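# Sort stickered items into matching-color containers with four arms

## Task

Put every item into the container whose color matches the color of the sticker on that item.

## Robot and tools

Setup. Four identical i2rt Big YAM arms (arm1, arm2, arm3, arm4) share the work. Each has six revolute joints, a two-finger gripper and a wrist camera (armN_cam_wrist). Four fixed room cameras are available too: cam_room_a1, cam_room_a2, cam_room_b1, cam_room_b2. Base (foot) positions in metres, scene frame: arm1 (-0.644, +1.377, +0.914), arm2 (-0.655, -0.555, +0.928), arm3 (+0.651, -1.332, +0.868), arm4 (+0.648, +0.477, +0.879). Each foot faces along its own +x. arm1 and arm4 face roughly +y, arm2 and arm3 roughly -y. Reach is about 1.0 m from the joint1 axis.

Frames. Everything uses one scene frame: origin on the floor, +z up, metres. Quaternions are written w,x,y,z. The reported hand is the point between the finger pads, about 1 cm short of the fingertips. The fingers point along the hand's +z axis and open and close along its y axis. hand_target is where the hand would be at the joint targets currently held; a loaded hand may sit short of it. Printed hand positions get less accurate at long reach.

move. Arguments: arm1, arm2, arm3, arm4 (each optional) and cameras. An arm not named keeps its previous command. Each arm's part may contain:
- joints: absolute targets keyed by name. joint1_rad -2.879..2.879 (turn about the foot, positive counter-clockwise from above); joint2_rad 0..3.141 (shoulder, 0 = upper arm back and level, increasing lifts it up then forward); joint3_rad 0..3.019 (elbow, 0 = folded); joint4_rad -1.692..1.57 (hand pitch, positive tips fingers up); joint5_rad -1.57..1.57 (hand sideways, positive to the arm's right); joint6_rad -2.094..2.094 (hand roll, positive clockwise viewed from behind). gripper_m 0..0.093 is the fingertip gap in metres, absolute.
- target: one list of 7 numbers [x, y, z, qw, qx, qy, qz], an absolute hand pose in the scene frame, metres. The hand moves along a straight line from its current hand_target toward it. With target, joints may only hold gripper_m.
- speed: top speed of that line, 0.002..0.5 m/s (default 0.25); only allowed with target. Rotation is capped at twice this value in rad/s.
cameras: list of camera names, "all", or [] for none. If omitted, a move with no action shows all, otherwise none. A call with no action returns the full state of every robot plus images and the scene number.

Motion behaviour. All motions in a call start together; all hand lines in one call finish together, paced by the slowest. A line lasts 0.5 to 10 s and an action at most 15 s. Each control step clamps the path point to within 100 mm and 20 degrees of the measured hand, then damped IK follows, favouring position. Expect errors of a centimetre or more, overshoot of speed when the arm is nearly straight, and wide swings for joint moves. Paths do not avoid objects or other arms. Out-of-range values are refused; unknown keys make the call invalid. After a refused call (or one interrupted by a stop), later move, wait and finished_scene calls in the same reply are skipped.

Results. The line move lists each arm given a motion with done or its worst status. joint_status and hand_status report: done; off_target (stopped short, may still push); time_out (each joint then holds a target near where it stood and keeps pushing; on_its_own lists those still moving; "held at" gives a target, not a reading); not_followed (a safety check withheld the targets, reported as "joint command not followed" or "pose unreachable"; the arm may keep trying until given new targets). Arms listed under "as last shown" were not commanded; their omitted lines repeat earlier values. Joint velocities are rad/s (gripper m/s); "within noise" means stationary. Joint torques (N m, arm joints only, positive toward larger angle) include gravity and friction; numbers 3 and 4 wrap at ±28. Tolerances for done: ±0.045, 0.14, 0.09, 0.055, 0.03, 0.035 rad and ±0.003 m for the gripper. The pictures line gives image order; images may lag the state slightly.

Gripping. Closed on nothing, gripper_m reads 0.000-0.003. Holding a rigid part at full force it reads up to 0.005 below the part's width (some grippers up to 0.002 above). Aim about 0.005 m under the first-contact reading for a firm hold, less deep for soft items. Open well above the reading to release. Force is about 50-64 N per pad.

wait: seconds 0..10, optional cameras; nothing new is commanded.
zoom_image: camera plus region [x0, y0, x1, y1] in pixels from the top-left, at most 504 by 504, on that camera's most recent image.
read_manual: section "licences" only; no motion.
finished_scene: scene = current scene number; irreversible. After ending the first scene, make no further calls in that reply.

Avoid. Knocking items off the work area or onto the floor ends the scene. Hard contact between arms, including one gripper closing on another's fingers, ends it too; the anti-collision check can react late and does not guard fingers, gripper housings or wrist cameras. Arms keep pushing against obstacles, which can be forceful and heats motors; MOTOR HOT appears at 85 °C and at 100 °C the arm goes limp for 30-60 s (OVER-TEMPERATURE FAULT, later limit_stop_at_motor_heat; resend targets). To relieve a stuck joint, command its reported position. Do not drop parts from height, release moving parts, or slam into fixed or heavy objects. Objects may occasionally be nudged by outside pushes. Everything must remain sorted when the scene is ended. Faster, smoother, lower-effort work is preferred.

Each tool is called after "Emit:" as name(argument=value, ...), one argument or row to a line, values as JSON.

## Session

Emit:
move(
)

Scene clock: 0.00 s.
Joint torques (N m): no reading
Motor temperatures (°C): arm1=[20 23 26 23 21 21 21] | arm2=[23 24 25 22 22 20 23] | arm3=[24 23 23 23 24 23 23] | arm4=[22 21 22 22 24 21 24]
Heat: arm1: hottest joint3_rad 26 °C; arm2: hottest joint3_rad 25 °C; arm3: hottest joint1_rad 24 °C; arm4: hottest joint5_rad 24 °C.
Joint velocities: within noise
arm1.joint_positions: joint1_rad=+0.263 joint2_rad=+0.541 joint3_rad=+1.448 joint4_rad=-1.274 joint5_rad=+0.156 joint6_rad=+0.460 gripper_m=+0.09396
arm1.joint_status: not commanded
arm1.hand: x=-0.6726 y=+1.5709 z=+1.5115 quat_wxyz=(-0.269, +0.505, -0.648, -0.503) (m; scene frame)
arm1.hand_target: x=-0.6710 y=+1.5670 z=+1.5236 quat_wxyz=(-0.273, +0.499, -0.642, -0.514) (m; scene frame)
arm1.hand_status: not commanded
arm2.joint_positions: joint1_rad=+0.198 joint2_rad=+0.259 joint3_rad=+1.632 joint4_rad=-1.245 joint5_rad=-0.167 joint6_rad=+0.724 gripper_m=+0.09396
arm2.joint_status: not commanded
arm2.hand: x=-0.6318 y=-0.5412 z=+1.6271 quat_wxyz=(-0.736, -0.518, -0.413, +0.142) (m; scene frame)
arm2.hand_target: x=-0.6338 y=-0.5350 z=+1.6303 quat_wxyz=(-0.741, -0.512, -0.410, +0.144) (m; scene frame)
arm2.hand_status: not commanded
arm3.joint_positions: joint1_rad=-0.202 joint2_rad=+0.522 joint3_rad=+1.369 joint4_rad=-1.376 joint5_rad=-0.141 joint6_rad=+0.009 gripper_m=+0.09396
arm3.joint_status: not commanded
arm3.hand: x=+0.6119 y=-1.5148 z=+1.4102 quat_wxyz=(-0.346, -0.682, -0.528, +0.369) (m; scene frame)
arm3.hand_target: x=+0.6127 y=-1.5121 z=+1.4202 quat_wxyz=(-0.352, -0.676, -0.525, +0.378) (m; scene frame)
arm3.hand_status: not commanded
arm4.joint_positions: joint1_rad=+0.128 joint2_rad=+0.492 joint3_rad=+1.422 joint4_rad=-1.388 joint5_rad=-0.180 joint6_rad=-0.624 gripper_m=+0.09396
arm4.joint_status: not commanded
arm4.hand: x=+0.5895 y=+0.6391 z=+1.4459 quat_wxyz=(-0.401, +0.802, -0.272, -0.348) (m; scene frame)
arm4.hand_target: x=+0.5903 y=+0.6352 z=+1.4556 quat_wxyz=(-0.410, +0.797, -0.269, -0.353) (m; scene frame)
arm4.hand_status: not commanded
pictures: arm1_cam_wrist, arm2_cam_wrist, arm3_cam_wrist, arm4_cam_wrist, cam_room_a1, cam_room_a2, cam_room_b1, cam_room_b2
Images, in order (width x height): arm1_cam_wrist 672x504, arm2_cam_wrist 672x504, arm3_cam_wrist 672x504, arm4_cam_wrist 672x504, cam_room_a1 672x504, cam_room_a2 672x504, cam_room_b1 672x504, cam_room_b2 672x504.

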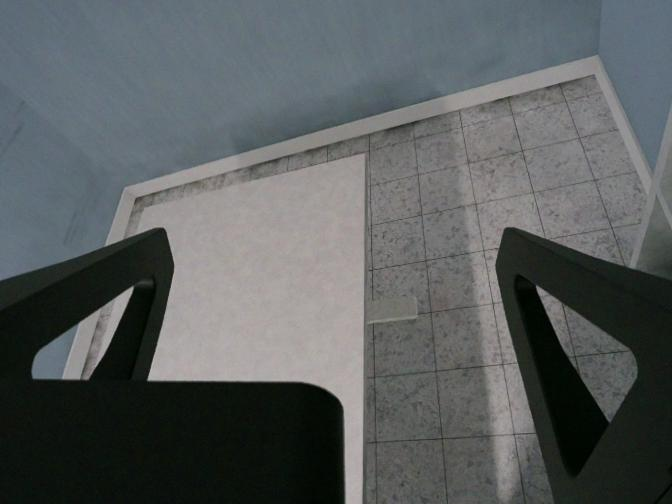

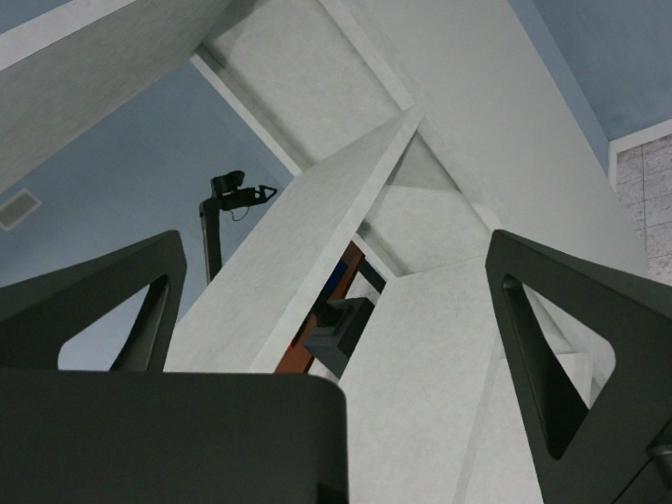

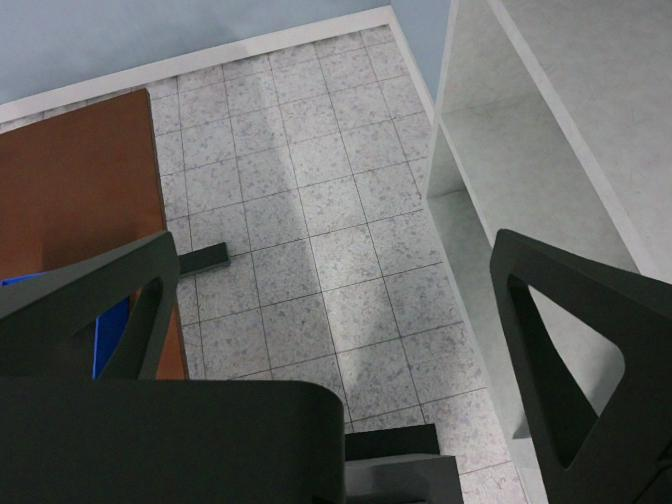

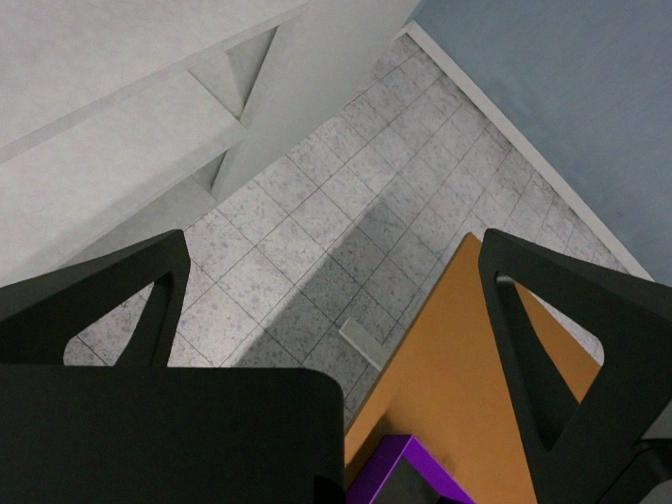

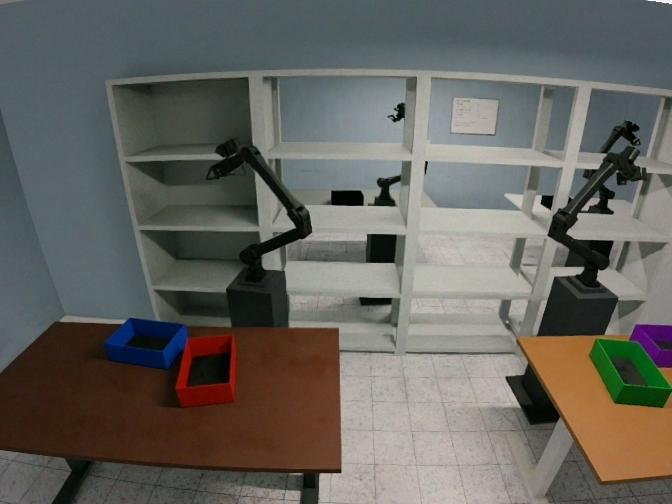

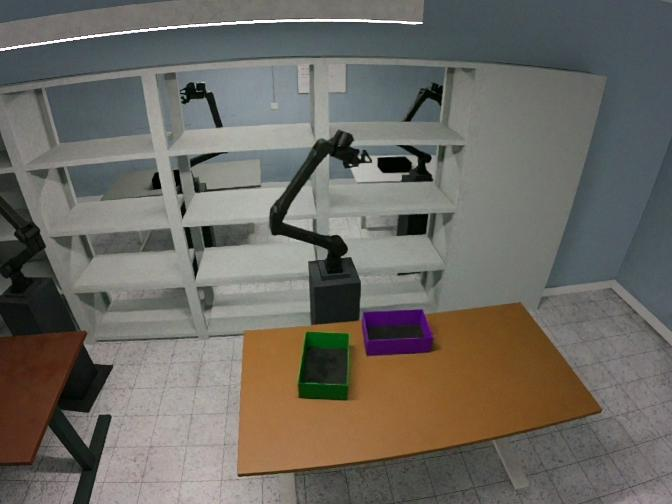

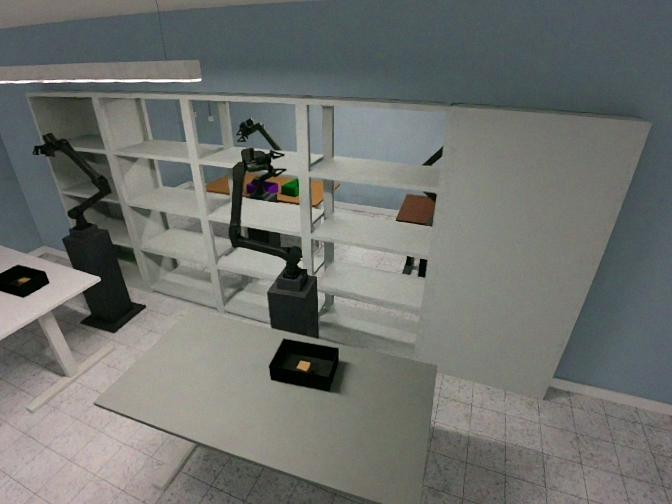

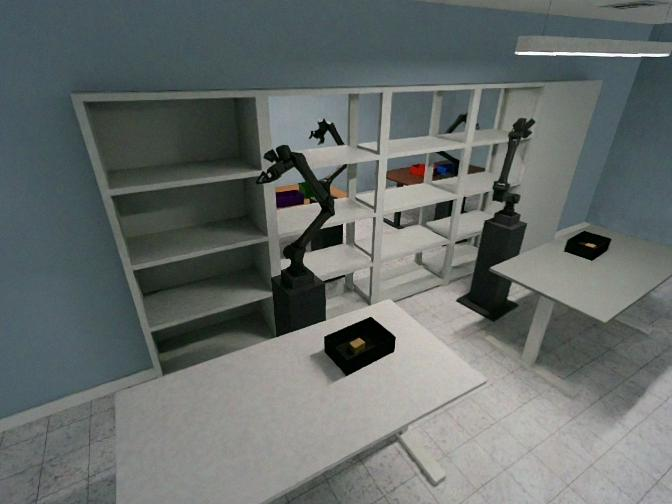

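Emit:
move(
  arm1={"joints":{"joint1_rad":1.45,"joint5_rad":0,"joint6_rad":0,"joint4_rad":-1.4}},
  arm2={"joints":{"joint1_rad":-1.6,"joint5_rad":0,"joint6_rad":0,"joint4_rad":-1.4}},
  arm3={"joints":{"joint1_rad":1.65,"joint5_rad":0,"joint6_rad":0,"joint4_rad":-1.4}},
  arm4={"joints":{"joint1_rad":-1.6,"joint5_rad":0,"joint6_rad":0,"joint4_rad":-1.4}},
)

Emit:
move(
  arm1={"target":[-1.1,1.38,1.25,0,0.976,0,-0.216]},
  arm2={"target":[-1.1,-0.5,1.25,0,0.976,0,-0.216]},
  arm3={"target":[1.1,-1.38,1.25,0.216,0,0.976,0]},
  arm4={"target":[1.1,0.48,1.25,0.216,0,0.976,0]},
  cameras=["arm1_cam_wrist","arm2_cam_wrist","arm3_cam_wrist","arm4_cam_wrist"],
)

Scene clock: 8.80 s.
Joint torques (N m): arm1=[-1.03 5.6 10.25 1.33 0.01 -0.05] | arm2=[0.67 9.29 4.92 1.94 0.05 -0.07] | arm3=[2.08 3.37 9.06 1.39 0.05 -0.12] | arm4=[0.79 4.42 7.72 1.03 0.11 0.14]
Motor temperatures (°C): arm1=[20 23 26 23 21 21 21] | arm2=[23 24 25 22 22 20 23] | arm3=[24 23 24 23 24 23 23] | arm4=[22 21 23 22 24 21 24]
Heat: arm1: hottest joint3_rad 26 °C; arm2: hottest joint3_rad 25 °C; arm3: hottest joint1_rad 24 °C; arm4: hottest joint5_rad 24 °C.
move: arm1 done; arm2 done; arm3 done; arm4 done
Joint velocities: within noise
arm1.joint_positions: joint1_rad=+1.443 joint2_rad=+0.541 joint3_rad=+1.448 joint4_rad=-1.391 joint5_rad=+0.000 joint6_rad=+0.008 gripper_m=+0.09398
arm1.joint_status: all done
arm1.hand: x=-0.8214 y=+1.3874 z=+1.4863 quat_wxyz=(-0.014, +0.851, -0.028, -0.524) (m; scene frame)
arm1.hand_target: x=-0.8164 y=+1.3856 z=+1.4947 quat_wxyz=(-0.014, +0.848, -0.022, -0.530) (m; scene frame)
arm1.hand_status: not commanded
arm2.joint_positions: joint1_rad=-1.599 joint2_rad=+0.259 joint3_rad=+1.632 joint4_rad=-1.385 joint5_rad=-0.001 joint6_rad=+0.014 gripper_m=+0.09399
arm2.joint_status: all done
arm2.hand: x=-0.6527 y=-0.5569 z=+1.5927 quat_wxyz=(-0.036, -0.712, -0.028, +0.701) (m; scene frame)
arm2.hand_target: x=-0.6469 y=-0.5561 z=+1.5915 quat_wxyz=(-0.030, -0.712, -0.032, +0.701) (m; scene frame)
arm2.hand_status: not commanded
arm3.joint_positions: joint1_rad=+1.639 joint2_rad=+0.522 joint3_rad=+1.369 joint4_rad=-1.392 joint5_rad=+0.000 joint6_rad=+0.007 gripper_m=+0.09398
arm3.joint_status: all done
arm3.hand: x=+0.8424 y=-1.3348 z=+1.4035 quat_wxyz=(-0.491, -0.022, -0.871, +0.017) (m; scene frame)
arm3.hand_target: x=+0.8383 y=-1.3325 z=+1.4108 quat_wxyz=(-0.496, -0.015, -0.868, +0.016) (m; scene frame)
arm3.hand_status: not commanded
arm4.joint_positions: joint1_rad=-1.596 joint2_rad=+0.492 joint3_rad=+1.422 joint4_rad=-1.388 joint5_rad=-0.001 joint6_rad=-0.013 gripper_m=+0.09399
arm4.joint_status: all done
arm4.hand: x=+0.8213 y=+0.4844 z=+1.4441 quat_wxyz=(-0.526, +0.020, -0.850, -0.004) (m; scene frame)
arm4.hand_target: x=+0.8157 y=+0.4833 z=+1.4503 quat_wxyz=(-0.530, +0.012, -0.848, -0.006) (m; scene frame)
arm4.hand_status: not commanded
pictures: none

Scene clock: 11.87 s.
Joint torques (N m): arm1=[-1.32 -7.53 16.98 1.4 -0.08 -0.07] | arm2=[1.38 -10.87 16.42 1.63 0.08 0.09] | arm3=[0.15 -11.22 14.05 0.39 0.08 -0.12] | arm4=[0.67 -10.52 12.81 0.32 0.21 0.17]
Motor temperatures (°C): arm1=[20 23 27 23 21 21 21] | arm2=[23 24 26 22 22 20 23] | arm3=[24 23 25 23 24 23 23] | arm4=[22 21 24 22 24 21 24]
Heat: arm1: hottest joint3_rad 27 °C; arm2: hottest joint3_rad 26 °C; arm3: hottest joint3_rad 25 °C; arm4: hottest joint3_rad 24 °C.
move: arm1 off_target; arm2 off_target; arm3 off_target; arm4 off_target
Joint velocities: within noise
arm1.joint_positions: joint1_rad=+1.482 joint2_rad=+1.286 joint3_rad=+1.328 joint4_rad=-1.271 joint5_rad=-0.004 joint6_rad=+0.001 gripper_m=+0.09398
arm1.joint_status: not commanded
arm1.hand: x=-1.0844 y=+1.3854 z=+1.2164 quat_wxyz=(-0.001, +0.984, -0.010, -0.178) (m; scene frame)
arm1.hand_target: x=-1.0979 y=+1.3800 z=+1.2500 quat_wxyz=(+0.000, +0.976, +0.000, -0.216) (m; scene frame)
arm1.hand_status: off_target (0.037 m and 4.6 deg from the pose sent, 0.365 m and 38.4 deg at the start)
arm2.joint_positions: joint1_rad=-1.847 joint2_rad=+1.239 joint3_rad=+1.272 joint4_rad=-1.238 joint5_rad=-0.071 joint6_rad=-0.138 gripper_m=+0.09400
arm2.joint_status: not commanded
arm2.hand: x=-1.0849 y=-0.4991 z=+1.2197 quat_wxyz=(-0.006, -0.983, +0.004, +0.184) (m; scene frame)
arm2.hand_target: x=-1.0983 y=-0.5001 z=+1.2499 quat_wxyz=(+0.000, -0.976, +0.000, +0.216) (m; scene frame)
arm2.hand_status: off_target (0.034 m and 3.8 deg from the pose sent, 0.566 m and 64.4 deg at the start)
arm3.joint_positions: joint1_rad=+1.561 joint2_rad=+1.282 joint3_rad=+1.470 joint4_rad=-1.380 joint5_rad=-0.075 joint6_rad=-0.119 gripper_m=+0.09398
arm3.joint_status: not commanded
arm3.hand: x=+1.0940 y=-1.3723 z=+1.2229 quat_wxyz=(-0.192, +0.003, -0.981, -0.007) (m; scene frame)
arm3.hand_target: x=+1.0988 y=-1.3797 z=+1.2496 quat_wxyz=(-0.216, +0.000, -0.976, +0.000) (m; scene frame)
arm3.hand_status: off_target (0.029 m and 3.0 deg from the pose sent, 0.303 m and 34.0 deg at the start)
arm4.joint_positions: joint1_rad=-1.616 joint2_rad=+1.258 joint3_rad=+1.431 joint4_rad=-1.345 joint5_rad=-0.006 joint6_rad=-0.009 gripper_m=+0.09399
arm4.joint_status: not commanded
arm4.hand: x=+1.0919 y=+0.4842 z=+1.2262 quat_wxyz=(-0.196, +0.011, -0.981, -0.001) (m; scene frame)
arm4.hand_target: x=+1.0990 y=+0.4801 z=+1.2496 quat_wxyz=(-0.216, +0.000, -0.976, +0.000) (m; scene frame)
arm4.hand_status: off_target (0.026 m and 2.7 deg from the pose sent, 0.340 m and 38.6 deg at the start)
pictures: arm1_cam_wrist, arm2_cam_wrist, arm3_cam_wrist, arm4_cam_wrist
Images, in order (width x height): arm1_cam_wrist 672x504, arm2_cam_wrist 672x504, arm3_cam_wrist 672x504, arm4_cam_wrist 672x504.

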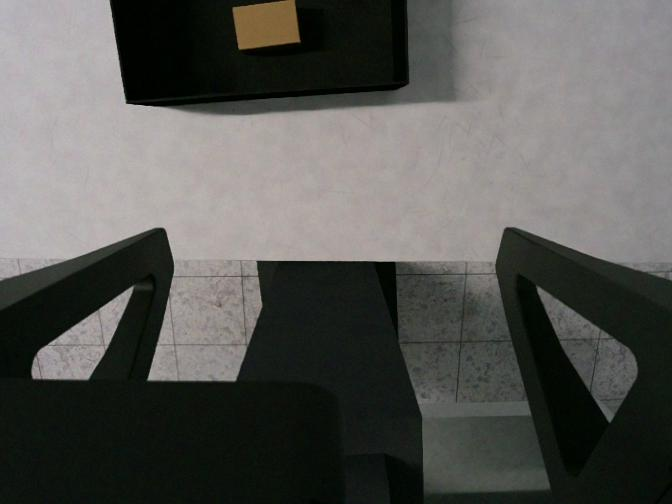

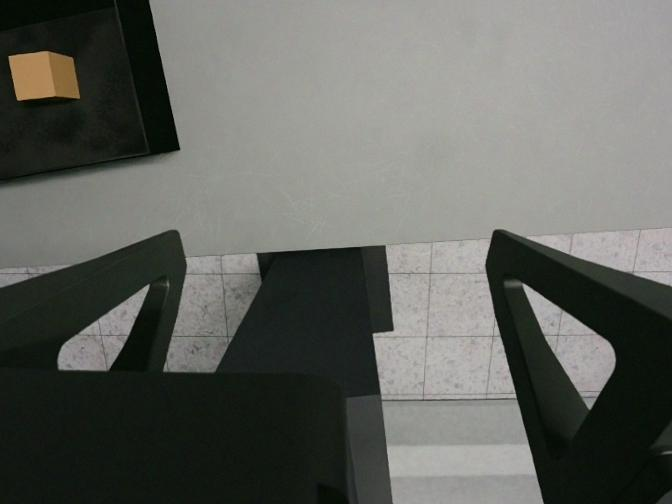

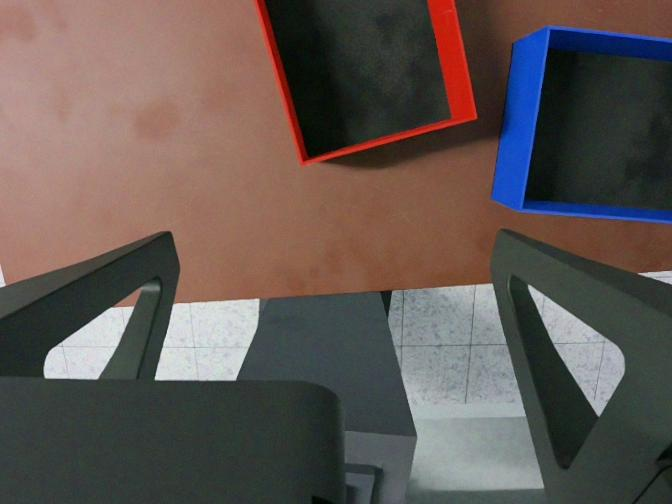

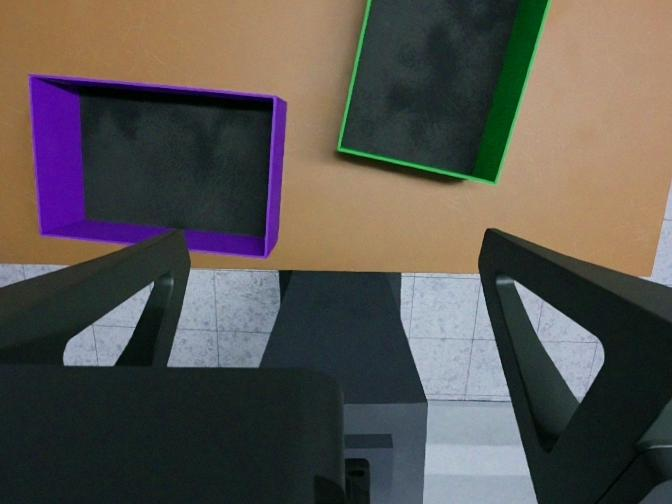

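Emit:
move(
  arm1={"target":[-1.18,1.30,1.02,0,0.749,-0.6626,0],"joints":{"gripper_m":0.08}},
  arm2={"target":[-1.12,-0.83,1.0,0,0.998,0.061,0],"joints":{"gripper_m":0.075}},
  cameras=["arm1_cam_wrist","arm2_cam_wrist","cam_room_b1","cam_room_b2"],
)

Emit:
zoom_image(
  camera="cam_room_b1",
  region=[230, 320, 370, 410],
)

Emit:
zoom_image(
  camera="cam_room_b2",
  region=[300, 300, 440, 390],
)

Scene clock: 39.30 s.
Joint torques (N m): arm1=[-0.62 -12.98 14.76 0.57 0.11 0.15] | arm2=[0.79 -16.79 13.96 0.69 -0.1 0.21] | arm3=[0.15 -11.16 14.08 0.43 0.08 -0.11] | arm4=[-0.21 -10.7 12.72 0.43 0.19 0.17]
Motor temperatures (°C): arm1=[20 24 35 23 21 21 21] | arm2=[23 24 30 22 22 20 23] | arm3=[24 23 30 23 24 23 23] | arm4=[22 22 34 22 24 21 24]
Heat: arm1: hottest joint3_rad 35 °C; arm2: hottest joint3_rad 30 °C; arm3: hottest joint3_rad 30 °C; arm4: hottest joint3_rad 34 °C.
move: arm1 off_target; arm2 off_target
Joint velocities: within noise
arm1.joint_positions: joint1_rad=+1.632 joint2_rad=+1.828 joint3_rad=+1.429 joint4_rad=-1.241 joint5_rad=-0.005 joint6_rad=+1.582 gripper_m=+0.08006
arm1.joint_status: all done
arm1.hand: x=-1.1567 y=+1.3095 z=+1.0055 quat_wxyz=(-0.020, +0.747, -0.664, +0.018) (m; scene frame)
arm1.hand_target: x=-1.1787 y=+1.3001 z=+1.0206 quat_wxyz=(+0.000, +0.749, -0.663, +0.000) (m; scene frame)
arm1.hand_status: off_target (0.029 m and 3.1 deg from the pose sent, 0.234 m and 83.9 deg at the start)
arm2.joint_positions: joint1_rad=-1.156 joint2_rad=+1.820 joint3_rad=+1.371 joint4_rad=-1.150 joint5_rad=+0.001 joint6_rad=+0.397 gripper_m=+0.07509
arm2.joint_status: all done
arm2.hand: x=-1.1022 y=-0.8179 z=+0.9938 quat_wxyz=(+0.008, -0.998, -0.068, -0.013) (m; scene frame)
arm2.hand_target: x=-1.1194 y=-0.8295 z=+1.0004 quat_wxyz=(+0.000, -0.998, -0.061, +0.000) (m; scene frame)
arm2.hand_status: off_target (0.022 m and 1.9 deg from the pose sent, 0.399 m and 22.5 deg at the start)
arm3, arm4: as last shown
pictures: arm1_cam_wrist, arm2_cam_wrist, cam_room_b1, cam_room_b2
Images, in order (width x height): arm1_cam_wrist 672x504, arm2_cam_wrist 672x504, cam_room_b1 672x504, cam_room_b2 672x504.

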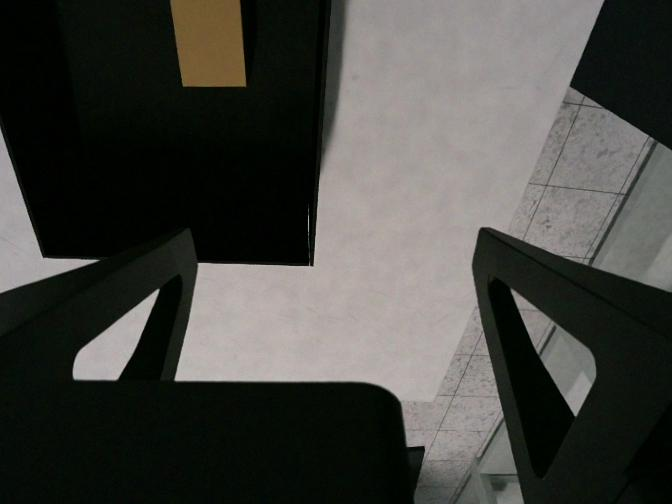

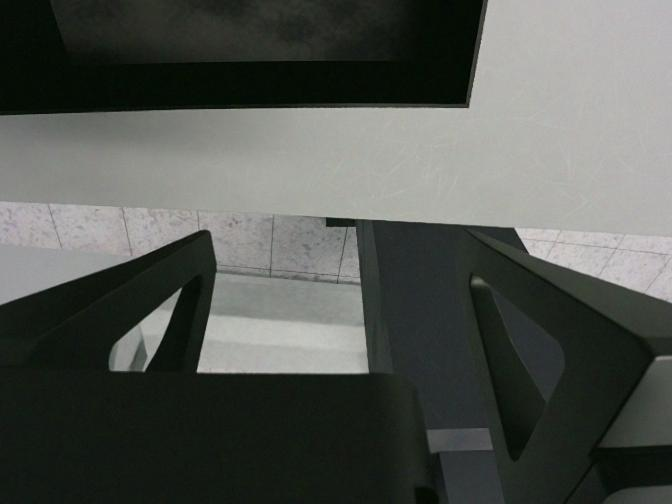

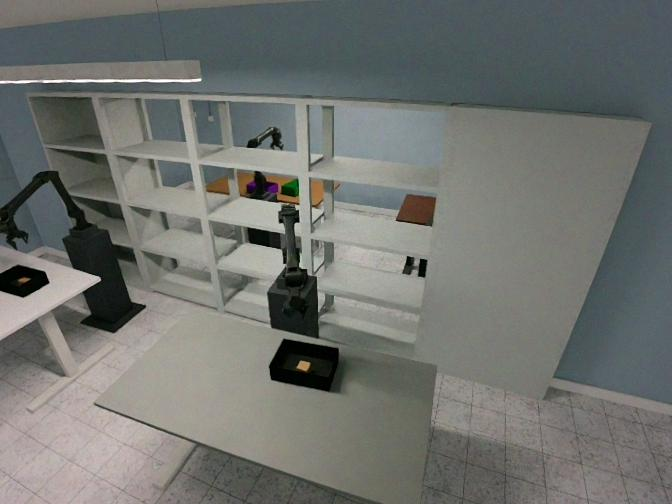

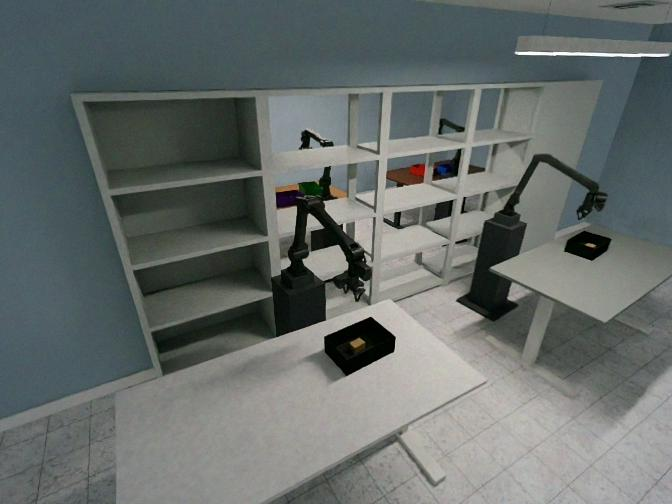

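Scaled by 3.600.

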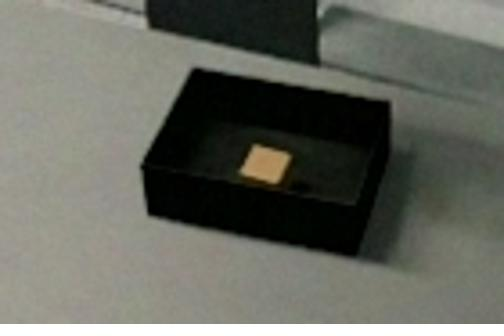

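Scaled by 3.600.

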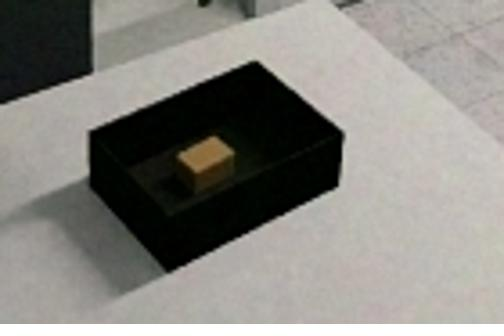

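Emit:
move(
  arm1={"target":[-1.24,1.32,1.0,0,0.749,-0.6626,0]},
  arm2={"target":[-1.18,-0.825,1.0,0,0.998,0.061,0]},
  cameras=["arm1_cam_wrist","arm2_cam_wrist"],
)

Scene clock: 69.93 s.
Joint torques (N m): arm1=[-1.55 -15.74 14.86 -0.01 0.16 -0.05] | arm2=[0.91 -18.2 14.2 0.16 -0.09 -0.07] | arm3=[0.09 -11.34 14.06 0.43 0.08 -0.12] | arm4=[0.09 -11.16 12.81 0.29 0.21 0.18]
Motor temperatures (°C): arm1=[20 24 37 23 21 21 21] | arm2=[23 25 34 22 22 20 23] | arm3=[24 23 34 23 24 23 23] | arm4=[22 22 40 22 24 21 24]
Heat: arm1: hottest joint3_rad 37 °C; arm2: hottest joint3_rad 34 °C; arm3: hottest joint3_rad 34 °C; arm4: hottest joint3_rad 40 °C.
move: arm1 off_target; arm2 off_target
Joint velocities: within noise
arm1.joint_positions: joint1_rad=+1.602 joint2_rad=+1.995 joint3_rad=+1.618 joint4_rad=-1.251 joint5_rad=-0.005 joint6_rad=+1.552 gripper_m=+0.08006
arm1.joint_status: not commanded
arm1.hand: x=-1.2204 y=+1.3190 z=+0.9822 quat_wxyz=(-0.015, +0.748, -0.664, +0.015) (m; scene frame)
arm1.hand_target: x=-1.2389 y=+1.3200 z=+1.0002 quat_wxyz=(+0.000, +0.749, -0.663, +0.000) (m; scene frame)
arm1.hand_status: off_target (0.027 m and 2.4 deg from the pose sent, 0.084 m and 3.1 deg at the start)
arm2.joint_positions: joint1_rad=-1.216 joint2_rad=+1.935 joint3_rad=+1.559 joint4_rad=-1.200 joint5_rad=+0.000 joint6_rad=+0.368 gripper_m=+0.07509
arm2.joint_status: not commanded
arm2.hand: x=-1.1669 y=-0.8159 z=+0.9985 quat_wxyz=(+0.003, -0.999, -0.052, -0.003) (m; scene frame)
arm2.hand_target: x=-1.1795 y=-0.8247 z=+1.0001 quat_wxyz=(+0.000, -0.998, -0.061, +0.001) (m; scene frame)
arm2.hand_status: off_target (0.016 m and 1.1 deg from the pose sent, 0.079 m and 1.9 deg at the start)
arm3, arm4: as last shown
pictures: arm1_cam_wrist, arm2_cam_wrist
Images, in order (width x height): arm1_cam_wrist 672x504, arm2_cam_wrist 672x504.

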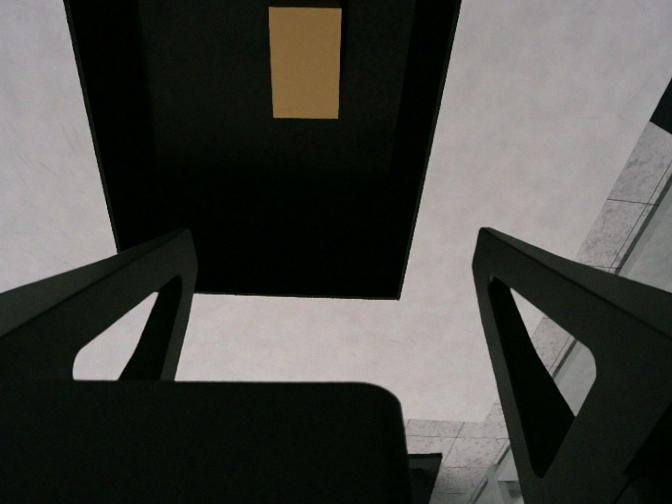

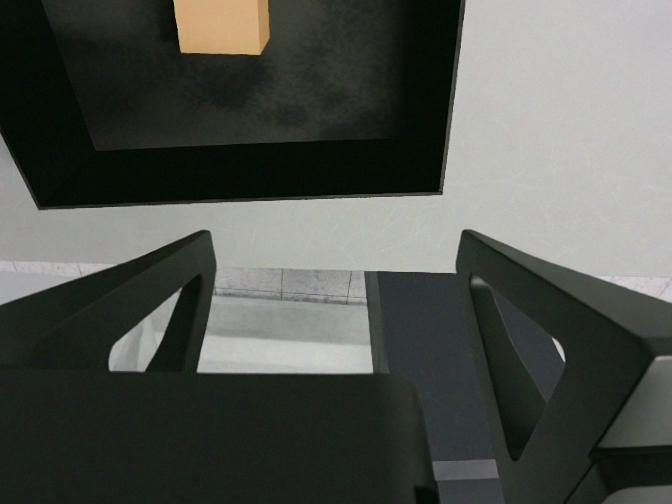

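Emit:
move(
  arm1={"target":[-1.257,1.322,0.95,0,0.749,-0.6626,0]},
  arm2={"target":[-1.245,-0.895,1.0,0,0.998,0.061,0]},
  cameras=["arm1_cam_wrist","arm2_cam_wrist"],
)

Scene clock: 81.63 s.
Joint torques (N m): arm1=[-3.02 -17.03 14.05 0.65 0.14 -0.08] | arm2=[0.5 -22.07 15.13 0.16 -0.08 0.22] | arm3=[-0.03 -11.16 14.06 0.44 0.08 -0.13] | arm4=[0.38 -10.64 12.79 0.39 0.23 0.21]
Motor temperatures (°C): arm1=[20 25 36 23 21 21 21] | arm2=[23 25 34 22 22 20 23] | arm3=[24 24 35 23 24 23 23] | arm4=[22 22 41 22 24 21 24]
Heat: arm1: hottest joint3_rad 36 °C; arm2: hottest joint3_rad 34 °C; arm3: hottest joint3_rad 35 °C; arm4: hottest joint3_rad 41 °C.
move: arm1 off_target; arm2 off_target
Joint velocities: within noise
arm1.joint_positions: joint1_rad=+1.602 joint2_rad=+2.088 joint3_rad=+1.628 joint4_rad=-1.189 joint5_rad=-0.005 joint6_rad=+1.546 gripper_m=+0.08006
arm1.joint_status: not commanded
arm1.hand: x=-1.2313 y=+1.3181 z=+0.9324 quat_wxyz=(-0.023, +0.749, -0.662, +0.022) (m; scene frame)
arm1.hand_target: x=-1.2555 y=+1.3221 z=+0.9506 quat_wxyz=(+0.000, +0.749, -0.663, +0.000) (m; scene frame)
arm1.hand_status: off_target (0.031 m and 3.6 deg from the pose sent, 0.049 m and 2.4 deg at the start)
arm2.joint_positions: joint1_rad=-1.163 joint2_rad=+2.182 joint3_rad=+1.970 joint4_rad=-1.367 joint5_rad=+0.000 joint6_rad=+0.385 gripper_m=+0.07509
arm2.joint_status: not commanded
arm2.hand: x=-1.2321 y=-0.8886 z=+0.9992 quat_wxyz=(+0.003, -0.998, -0.069, -0.005) (m; scene frame)
arm2.hand_target: x=-1.2445 y=-0.8945 z=+0.9999 quat_wxyz=(+0.000, -0.998, -0.061, +0.001) (m; scene frame)
arm2.hand_status: off_target (0.014 m and 1.2 deg from the pose sent, 0.111 m and 1.1 deg at the start)
arm3, arm4: as last shown
pictures: arm1_cam_wrist, arm2_cam_wrist
Images, in order (width x height): arm1_cam_wrist 672x504, arm2_cam_wrist 672x504.

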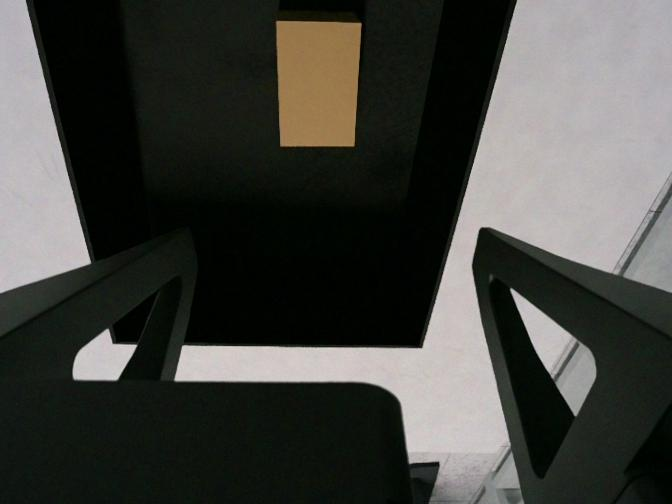

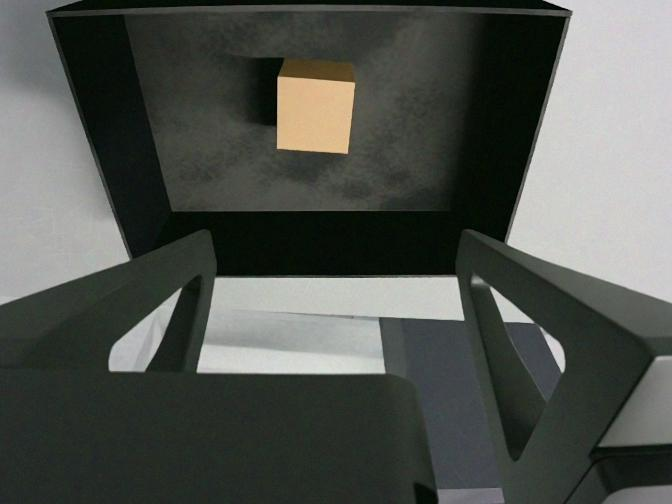

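Emit:
move(
  arm1={"target":[-1.267,1.328,0.86,0,0.749,-0.6626,0]},
  arm2={"target":[-1.207,-0.905,0.86,0,0.998,0.061,0]},
  cameras=["arm1_cam_wrist","arm2_cam_wrist"],
)

Emit:
move(
  arm1={"target":[-1.269,1.33,0.79,0,0.749,-0.6626,0],"speed":0.15},
  arm2={"target":[-1.209,-0.905,0.79,0,0.998,0.061,0],"speed":0.15},
  cameras=["arm1_cam_wrist","arm2_cam_wrist"],
)

Scene clock: 91.17 s.
Joint torques (N m): arm1=[-2.84 -18.49 11.11 0.7 0.17 -0.06] | arm2=[0.85 -22.77 9.26 1.22 -0.06 0.21] | arm3=[0.15 -11.34 14.05 0.4 0.08 -0.12] | arm4=[0.15 -10.58 12.74 0.36 0.21 0.19]
Motor temperatures (°C): arm1=[20 25 35 23 21 21 21] | arm2=[23 26 35 22 22 20 23] | arm3=[24 24 35 23 24 23 23] | arm4=[22 23 42 22 24 21 24]
Heat: arm1: hottest joint3_rad 35 °C; arm2: hottest joint3_rad 35 °C; arm3: hottest joint3_rad 35 °C; arm4: hottest joint3_rad 42 °C.
move: arm1 off_target; arm2 off_target
Joint velocities: within noise
arm1.joint_positions: joint1_rad=+1.592 joint2_rad=+2.224 joint3_rad=+1.628 joint4_rad=-1.028 joint5_rad=-0.005 joint6_rad=+1.535 gripper_m=+0.08006
arm1.joint_status: not commanded
arm1.hand: x=-1.2509 y=+1.3225 z=+0.8514 quat_wxyz=(-0.014, +0.750, -0.661, +0.013) (m; scene frame)
arm1.hand_target: x=-1.2664 y=+1.3281 z=+0.8602 quat_wxyz=(+0.000, +0.749, -0.663, +0.000) (m; scene frame)
arm1.hand_status: off_target (0.019 m and 2.2 deg from the pose sent, 0.081 m and 3.6 deg at the start)
arm2.joint_positions: joint1_rad=-1.125 joint2_rad=+2.264 joint3_rad=+1.765 joint4_rad=-1.060 joint5_rad=+0.000 joint6_rad=+0.428 gripper_m=+0.07509
arm2.joint_status: not commanded
arm2.hand: x=-1.2086 y=-0.9041 z=+0.8734 quat_wxyz=(-0.001, -0.998, -0.067, +0.004) (m; scene frame)
arm2.hand_target: x=-1.2068 y=-0.9047 z=+0.8602 quat_wxyz=(+0.000, -0.998, -0.061, +0.000) (m; scene frame)
arm2.hand_status: off_target (0.014 m and 0.9 deg from the pose sent, 0.142 m and 1.2 deg at the start)
arm3, arm4: as last shown
pictures: arm1_cam_wrist, arm2_cam_wrist
Images, in order (width x height): arm1_cam_wrist 672x504, arm2_cam_wrist 672x504.

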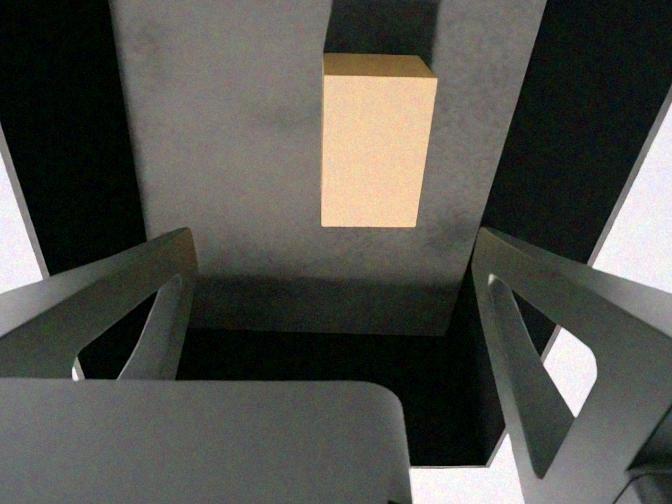

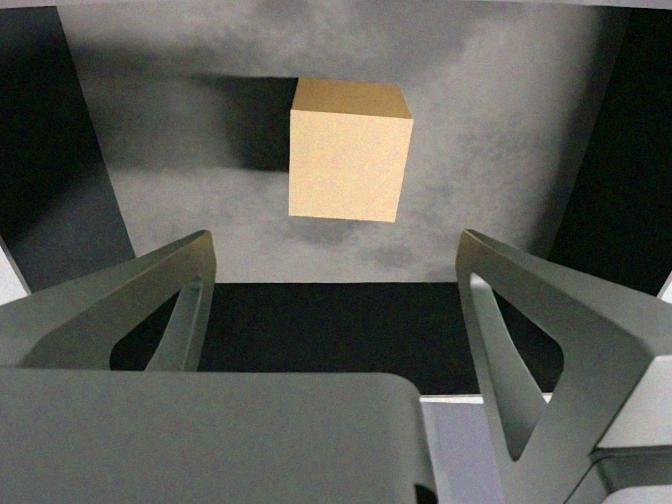

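Scene clock: 92.33 s.
Joint torques (N m): arm1=[-2.43 -19.19 9.88 0.66 0.21 -0.07] | arm2=[0.85 -22.95 8.69 1.24 -0.06 0.2] | arm3=[0.21 -11.28 14.04 0.42 0.08 -0.12] | arm4=[0.03 -10.4 12.79 0.35 0.21 0.17]
Motor temperatures (°C): arm1=[20 25 35 23 21 21 21] | arm2=[23 26 35 22 22 20 23] | arm3=[24 24 35 23 24 23 23] | arm4=[22 23 42 22 24 21 24]
Heat: arm1: hottest joint3_rad 35 °C; arm2: hottest joint3_rad 35 °C; arm3: hottest joint3_rad 35 °C; arm4: hottest joint3_rad 42 °C.
move: arm1 off_target; arm2 off_target
Joint velocities: within noise
arm1.joint_positions: joint1_rad=+1.590 joint2_rad=+2.338 joint3_rad=+1.628 joint4_rad=-0.910 joint5_rad=-0.005 joint6_rad=+1.532 gripper_m=+0.08006
arm1.joint_status: not commanded
arm1.hand: x=-1.2543 y=+1.3237 z=+0.7826 quat_wxyz=(-0.012, +0.750, -0.661, +0.012) (m; scene frame)
arm1.hand_target: x=-1.2686 y=+1.3300 z=+0.7902 quat_wxyz=(+0.000, +0.749, -0.663, +0.000) (m; scene frame)
arm1.hand_status: off_target (0.018 m and 2.0 deg from the pose sent, 0.065 m and 2.2 deg at the start)
arm2.joint_positions: joint1_rad=-1.125 joint2_rad=+2.372 joint3_rad=+1.765 joint4_rad=-0.949 joint5_rad=+0.000 joint6_rad=+0.428 gripper_m=+0.07509
arm2.joint_status: not commanded
arm2.hand: x=-1.2119 y=-0.9060 z=+0.8052 quat_wxyz=(-0.002, -0.998, -0.067, +0.006) (m; scene frame)
arm2.hand_target: x=-1.2087 y=-0.9047 z=+0.7901 quat_wxyz=(+0.000, -0.998, -0.061, +0.000) (m; scene frame)
arm2.hand_status: off_target (0.015 m and 1.0 deg from the pose sent, 0.083 m and 0.9 deg at the start)
arm3, arm4: as last shown
pictures: arm1_cam_wrist, arm2_cam_wrist
Images, in order (width x height): arm1_cam_wrist 672x504, arm2_cam_wrist 672x504.

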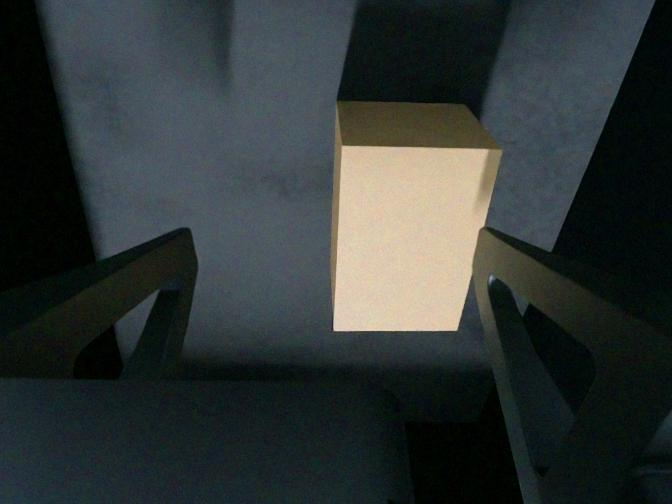

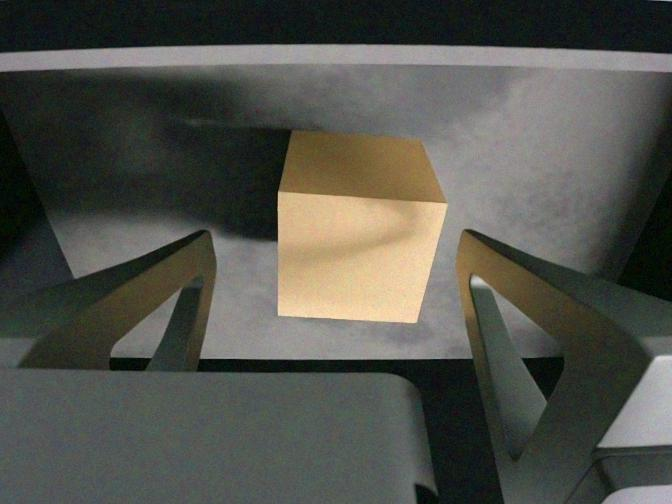

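Emit:
move(
  arm1={"target":[-1.249,1.332,0.787,0,0.749,-0.6626,0],"speed":0.15},
  arm2={"target":[-1.205,-0.897,0.77,0,0.998,0.061,0],"speed":0.15},
)

Emit:
move(
  arm1={"target":[-1.249,1.332,0.763,0,0.749,-0.6626,0],"speed":0.15},
  arm2={"target":[-1.205,-0.897,0.743,0,0.998,0.061,0],"speed":0.15},
  cameras=["arm1_cam_wrist","arm2_cam_wrist"],
)

Scene clock: 98.70 s.
Joint torques (N m): arm1=[-3.25 -20.01 7.61 0.55 0.17 -0.1] | arm2=[0.21 -21.66 7.72 1.33 -0.07 0.13] | arm3=[0.26 -11.16 14.05 0.43 0.07 -0.12] | arm4=[0.15 -10.58 12.85 0.23 0.2 0.17]
Motor temperatures (°C): arm1=[20 25 34 23 21 21 21] | arm2=[23 27 34 22 22 20 23] | arm3=[24 24 36 23 24 23 23] | arm4=[22 23 43 22 24 21 24]
Heat: arm1: hottest joint3_rad 34 °C; arm2: hottest joint3_rad 34 °C; arm3: hottest joint3_rad 36 °C; arm4: hottest joint3_rad 43 °C.
move: arm1 off_target; arm2 off_target
Joint velocities: within noise
arm1.joint_positions: joint1_rad=+1.589 joint2_rad=+2.330 joint3_rad=+1.563 joint4_rad=-0.863 joint5_rad=-0.005 joint6_rad=+1.532 gripper_m=+0.08006
arm1.joint_status: not commanded
arm1.hand: x=-1.2360 y=+1.3258 z=+0.7690 quat_wxyz=(-0.015, +0.750, -0.661, +0.015) (m; scene frame)
arm1.hand_target: x=-1.2486 y=+1.3320 z=+0.7869 quat_wxyz=(+0.000, +0.749, -0.663, +0.000) (m; scene frame)
arm1.hand_status: off_target (0.023 m and 2.5 deg from the pose sent, 0.011 m and 2.0 deg at the start)
arm2.joint_positions: joint1_rad=-1.125 joint2_rad=+2.373 joint3_rad=+1.742 joint4_rad=-0.902 joint5_rad=+0.000 joint6_rad=+0.428 gripper_m=+0.07509
arm2.joint_status: not commanded
arm2.hand: x=-1.2124 y=-0.9063 z=+0.7978 quat_wxyz=(-0.007, -0.998, -0.067, +0.016) (m; scene frame)
arm2.hand_target: x=-1.2041 y=-0.8965 z=+0.7708 quat_wxyz=(+0.000, -0.998, -0.061, +0.000) (m; scene frame)
arm2.hand_status: off_target (0.030 m and 2.1 deg from the pose sent, 0.037 m and 1.0 deg at the start)
arm3, arm4: as last shown
pictures: none

Scene clock: 99.70 s.
Joint torques (N m): arm1=[-3.14 -17.55 8.23 0.7 0.12 -0.06] | arm2=[0.32 -22.18 8.39 1.26 -0.06 0.13] | arm3=[0.15 -11.34 14.04 0.43 0.08 -0.12] | arm4=[0.44 -10.34 12.74 0.32 0.21 0.16]
Motor temperatures (°C): arm1=[20 25 34 23 21 21 21] | arm2=[23 27 34 22 22 20 23] | arm3=[24 24 36 23 24 23 23] | arm4=[22 23 43 22 24 21 24]
Heat: arm1: hottest joint3_rad 34 °C; arm2: hottest joint3_rad 34 °C; arm3: hottest joint3_rad 36 °C; arm4: hottest joint3_rad 43 °C.
move: arm1 done; arm2 off_target
Joint velocities: within noise
arm1.joint_positions: joint1_rad=+1.589 joint2_rad=+2.330 joint3_rad=+1.563 joint4_rad=-0.825 joint5_rad=-0.005 joint6_rad=+1.531 gripper_m=+0.08006
arm1.joint_status: not commanded
arm1.hand: x=-1.2454 y=+1.3250 z=+0.7688 quat_wxyz=(-0.002, +0.750, -0.661, +0.002) (m; scene frame)
arm1.hand_target: x=-1.2487 y=+1.3320 z=+0.7630 quat_wxyz=(+0.000, +0.749, -0.663, +0.000) (m; scene frame)
arm1.hand_status: done (0.010 m and 0.4 deg from the pose sent, 0.016 m and 2.5 deg at the start)
arm2.joint_positions: joint1_rad=-1.125 joint2_rad=+2.429 joint3_rad=+1.742 joint4_rad=-0.865 joint5_rad=+0.000 joint6_rad=+0.428 gripper_m=+0.07509
arm2.joint_status: not commanded
arm2.hand: x=-1.2072 y=-0.9030 z=+0.7628 quat_wxyz=(-0.003, -0.998, -0.067, +0.008) (m; scene frame)
arm2.hand_target: x=-1.2044 y=-0.8966 z=+0.7435 quat_wxyz=(+0.000, -0.998, -0.061, +0.000) (m; scene frame)
arm2.hand_status: off_target (0.021 m and 1.2 deg from the pose sent, 0.056 m and 2.1 deg at the start)
arm3, arm4: as last shown
pictures: arm1_cam_wrist, arm2_cam_wrist
Images, in order (width x height): arm1_cam_wrist 672x504, arm2_cam_wrist 672x504.

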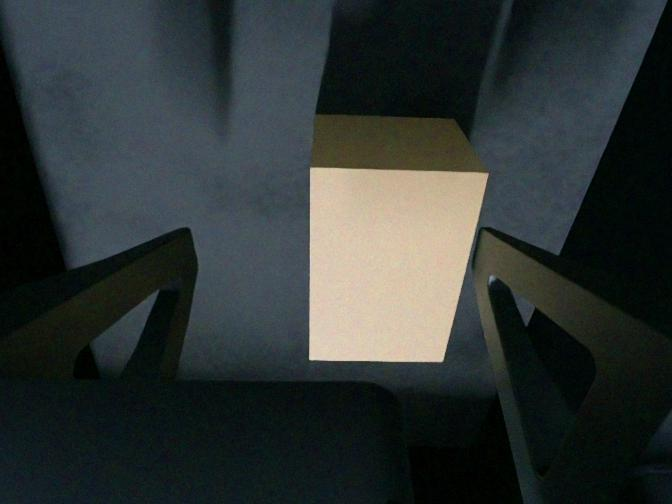

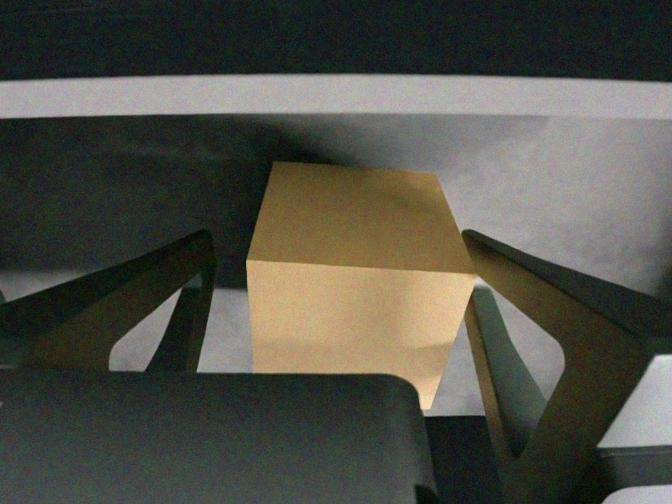

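Emit:
move(
  arm1={"target":[-1.237,1.332,0.753,0,0.749,-0.6626,0],"speed":0.15},
  arm2={"target":[-1.203,-0.880,0.735,0,0.998,0.061,0],"speed":0.15},
)

Emit:
move(
  arm1={"joints":{"gripper_m":0.028}},
  arm2={"joints":{"gripper_m":0.030}},
  cameras=["arm1_cam_wrist","arm2_cam_wrist"],
)

Scene clock: 105.03 s.
Joint torques (N m): arm1=[-2.55 -17.73 7.28 0.83 0.12 -0.03] | arm2=[0.38 -22.59 7.32 1.29 -0.07 -0.05] | arm3=[0.21 -11.4 14.09 0.4 0.08 -0.12] | arm4=[-0.03 -10.81 12.72 0.34 0.19 0.19]
Motor temperatures (°C): arm1=[20 26 34 23 21 21 21] | arm2=[23 27 33 22 22 20 23] | arm3=[24 24 36 23 24 23 23] | arm4=[22 23 43 22 24 21 24]
Heat: arm1: hottest joint3_rad 34 °C; arm2: hottest joint3_rad 33 °C; arm3: hottest joint3_rad 36 °C; arm4: hottest joint3_rad 43 °C.
move: arm1 done; arm2 off_target
Joint velocities: within noise
arm1.joint_positions: joint1_rad=+1.589 joint2_rad=+2.330 joint3_rad=+1.525 joint4_rad=-0.784 joint5_rad=-0.005 joint6_rad=+1.531 gripper_m=+0.08006
arm1.joint_status: not commanded
arm1.hand: x=-1.2358 y=+1.3258 z=+0.7582 quat_wxyz=(-0.001, +0.750, -0.661, +0.001) (m; scene frame)
arm1.hand_target: x=-1.2369 y=+1.3319 z=+0.7530 quat_wxyz=(+0.000, +0.749, -0.663, +0.000) (m; scene frame)
arm1.hand_status: done (0.008 m and 0.3 deg from the pose sent, 0.019 m and 0.4 deg at the start)
arm2.joint_positions: joint1_rad=-1.146 joint2_rad=+2.429 joint3_rad=+1.710 joint4_rad=-0.829 joint5_rad=+0.000 joint6_rad=+0.426 gripper_m=+0.07509
arm2.joint_status: not commanded
arm2.hand: x=-1.2088 y=-0.8874 z=+0.7536 quat_wxyz=(-0.004, -0.998, -0.058, +0.010) (m; scene frame)
arm2.hand_target: x=-1.2025 y=-0.8799 z=+0.7355 quat_wxyz=(+0.000, -0.998, -0.061, +0.000) (m; scene frame)
arm2.hand_status: off_target (0.021 m and 1.3 deg from the pose sent, 0.036 m and 1.2 deg at the start)
arm3.joint_positions: joint1_rad=+1.561 joint2_rad=+1.282 joint3_rad=+1.470 joint4_rad=-1.380 joint5_rad=-0.075 joint6_rad=-0.119 gripper_m=+0.09398
arm3.joint_status: not commanded
arm3.hand: x=+1.0940 y=-1.3723 z=+1.2229 quat_wxyz=(-0.192, +0.003, -0.981, -0.007) (m; scene frame)
arm3.hand_target: x=+1.0988 y=-1.3797 z=+1.2496 quat_wxyz=(-0.216, +0.000, -0.976, +0.000) (m; scene frame)
arm3.hand_status: not commanded
arm4.joint_positions: joint1_rad=-1.616 joint2_rad=+1.258 joint3_rad=+1.431 joint4_rad=-1.345 joint5_rad=-0.006 joint6_rad=-0.009 gripper_m=+0.09399
arm4.joint_status: not commanded
arm4.hand: x=+1.0919 y=+0.4842 z=+1.2262 quat_wxyz=(-0.196, +0.011, -0.981, -0.001) (m; scene frame)
arm4.hand_target: x=+1.0990 y=+0.4801 z=+1.2496 quat_wxyz=(-0.216, +0.000, -0.976, +0.000) (m; scene frame)
arm4.hand_status: not commanded
pictures: none

Scene clock: 105.63 s.
Joint torques (N m): arm1=[-2.49 -16.97 7.35 0.85 0.14 -0.06] | arm2=[0.32 -22.59 7.34 1.22 0 -0.05] | arm3=[0.09 -11.28 14.05 0.4 0.08 -0.12] | arm4=[0.38 -10.11 12.7 0.27 0.21 0.2]
Motor temperatures (°C): arm1=[20 26 34 23 21 21 21] | arm2=[23 27 33 22 22 20 23] | arm3=[24 24 36 23 24 23 23] | arm4=[22 23 43 22 24 21 24]
Heat: arm1: hottest joint3_rad 34 °C; arm2: hottest joint3_rad 33 °C; arm3: hottest joint3_rad 36 °C; arm4: hottest joint3_rad 43 °C.
move: arm1 off_target; arm2 off_target
Joint velocities: within noise
arm1.joint_positions: joint1_rad=+1.589 joint2_rad=+2.330 joint3_rad=+1.525 joint4_rad=-0.783 joint5_rad=-0.005 joint6_rad=+1.531 gripper_m=+0.04348
arm1.joint_status: gripper_m off_target (ended at +0.04351, target +0.02800)
arm1.hand: x=-1.2360 y=+1.3259 z=+0.7582 quat_wxyz=(-0.001, +0.750, -0.661, +0.001) (m; scene frame)
arm1.hand_target: x=-1.2369 y=+1.3319 z=+0.7530 quat_wxyz=(+0.000, +0.749, -0.663, +0.000) (m; scene frame)
arm1.hand_status: not commanded
arm2.joint_positions: joint1_rad=-1.146 joint2_rad=+2.429 joint3_rad=+1.710 joint4_rad=-0.828 joint5_rad=-0.001 joint6_rad=+0.426 gripper_m=+0.05356
arm2.joint_status: gripper_m off_target (ended at +0.05359, target +0.03000)
arm2.hand: x=-1.2088 y=-0.8877 z=+0.7536 quat_wxyz=(-0.005, -0.998, -0.058, +0.010) (m; scene frame)
arm2.hand_target: x=-1.2025 y=-0.8799 z=+0.7355 quat_wxyz=(+0.000, -0.998, -0.061, +0.000) (m; scene frame)
arm2.hand_status: not commanded
arm3, arm4: as last shown
pictures: arm1_cam_wrist, arm2_cam_wrist
Images, in order (width x height): arm1_cam_wrist 672x504, arm2_cam_wrist 672x504.

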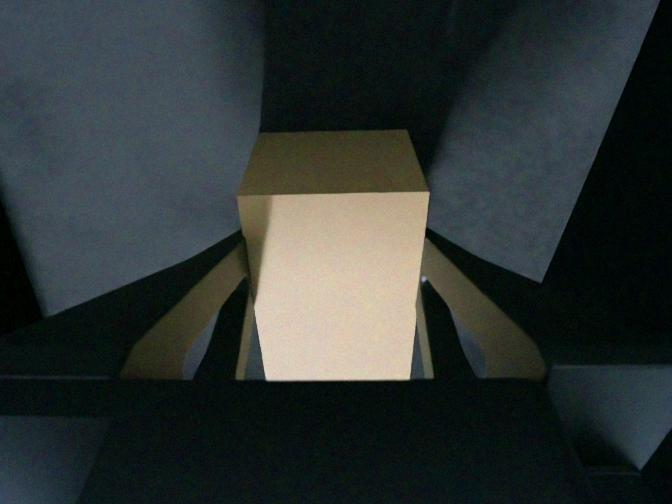

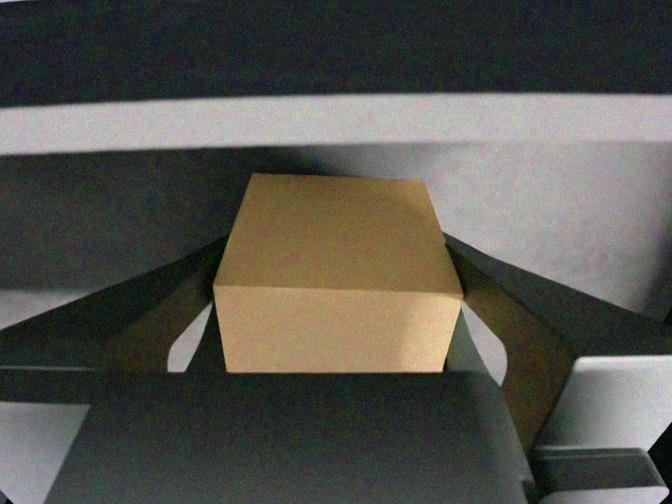

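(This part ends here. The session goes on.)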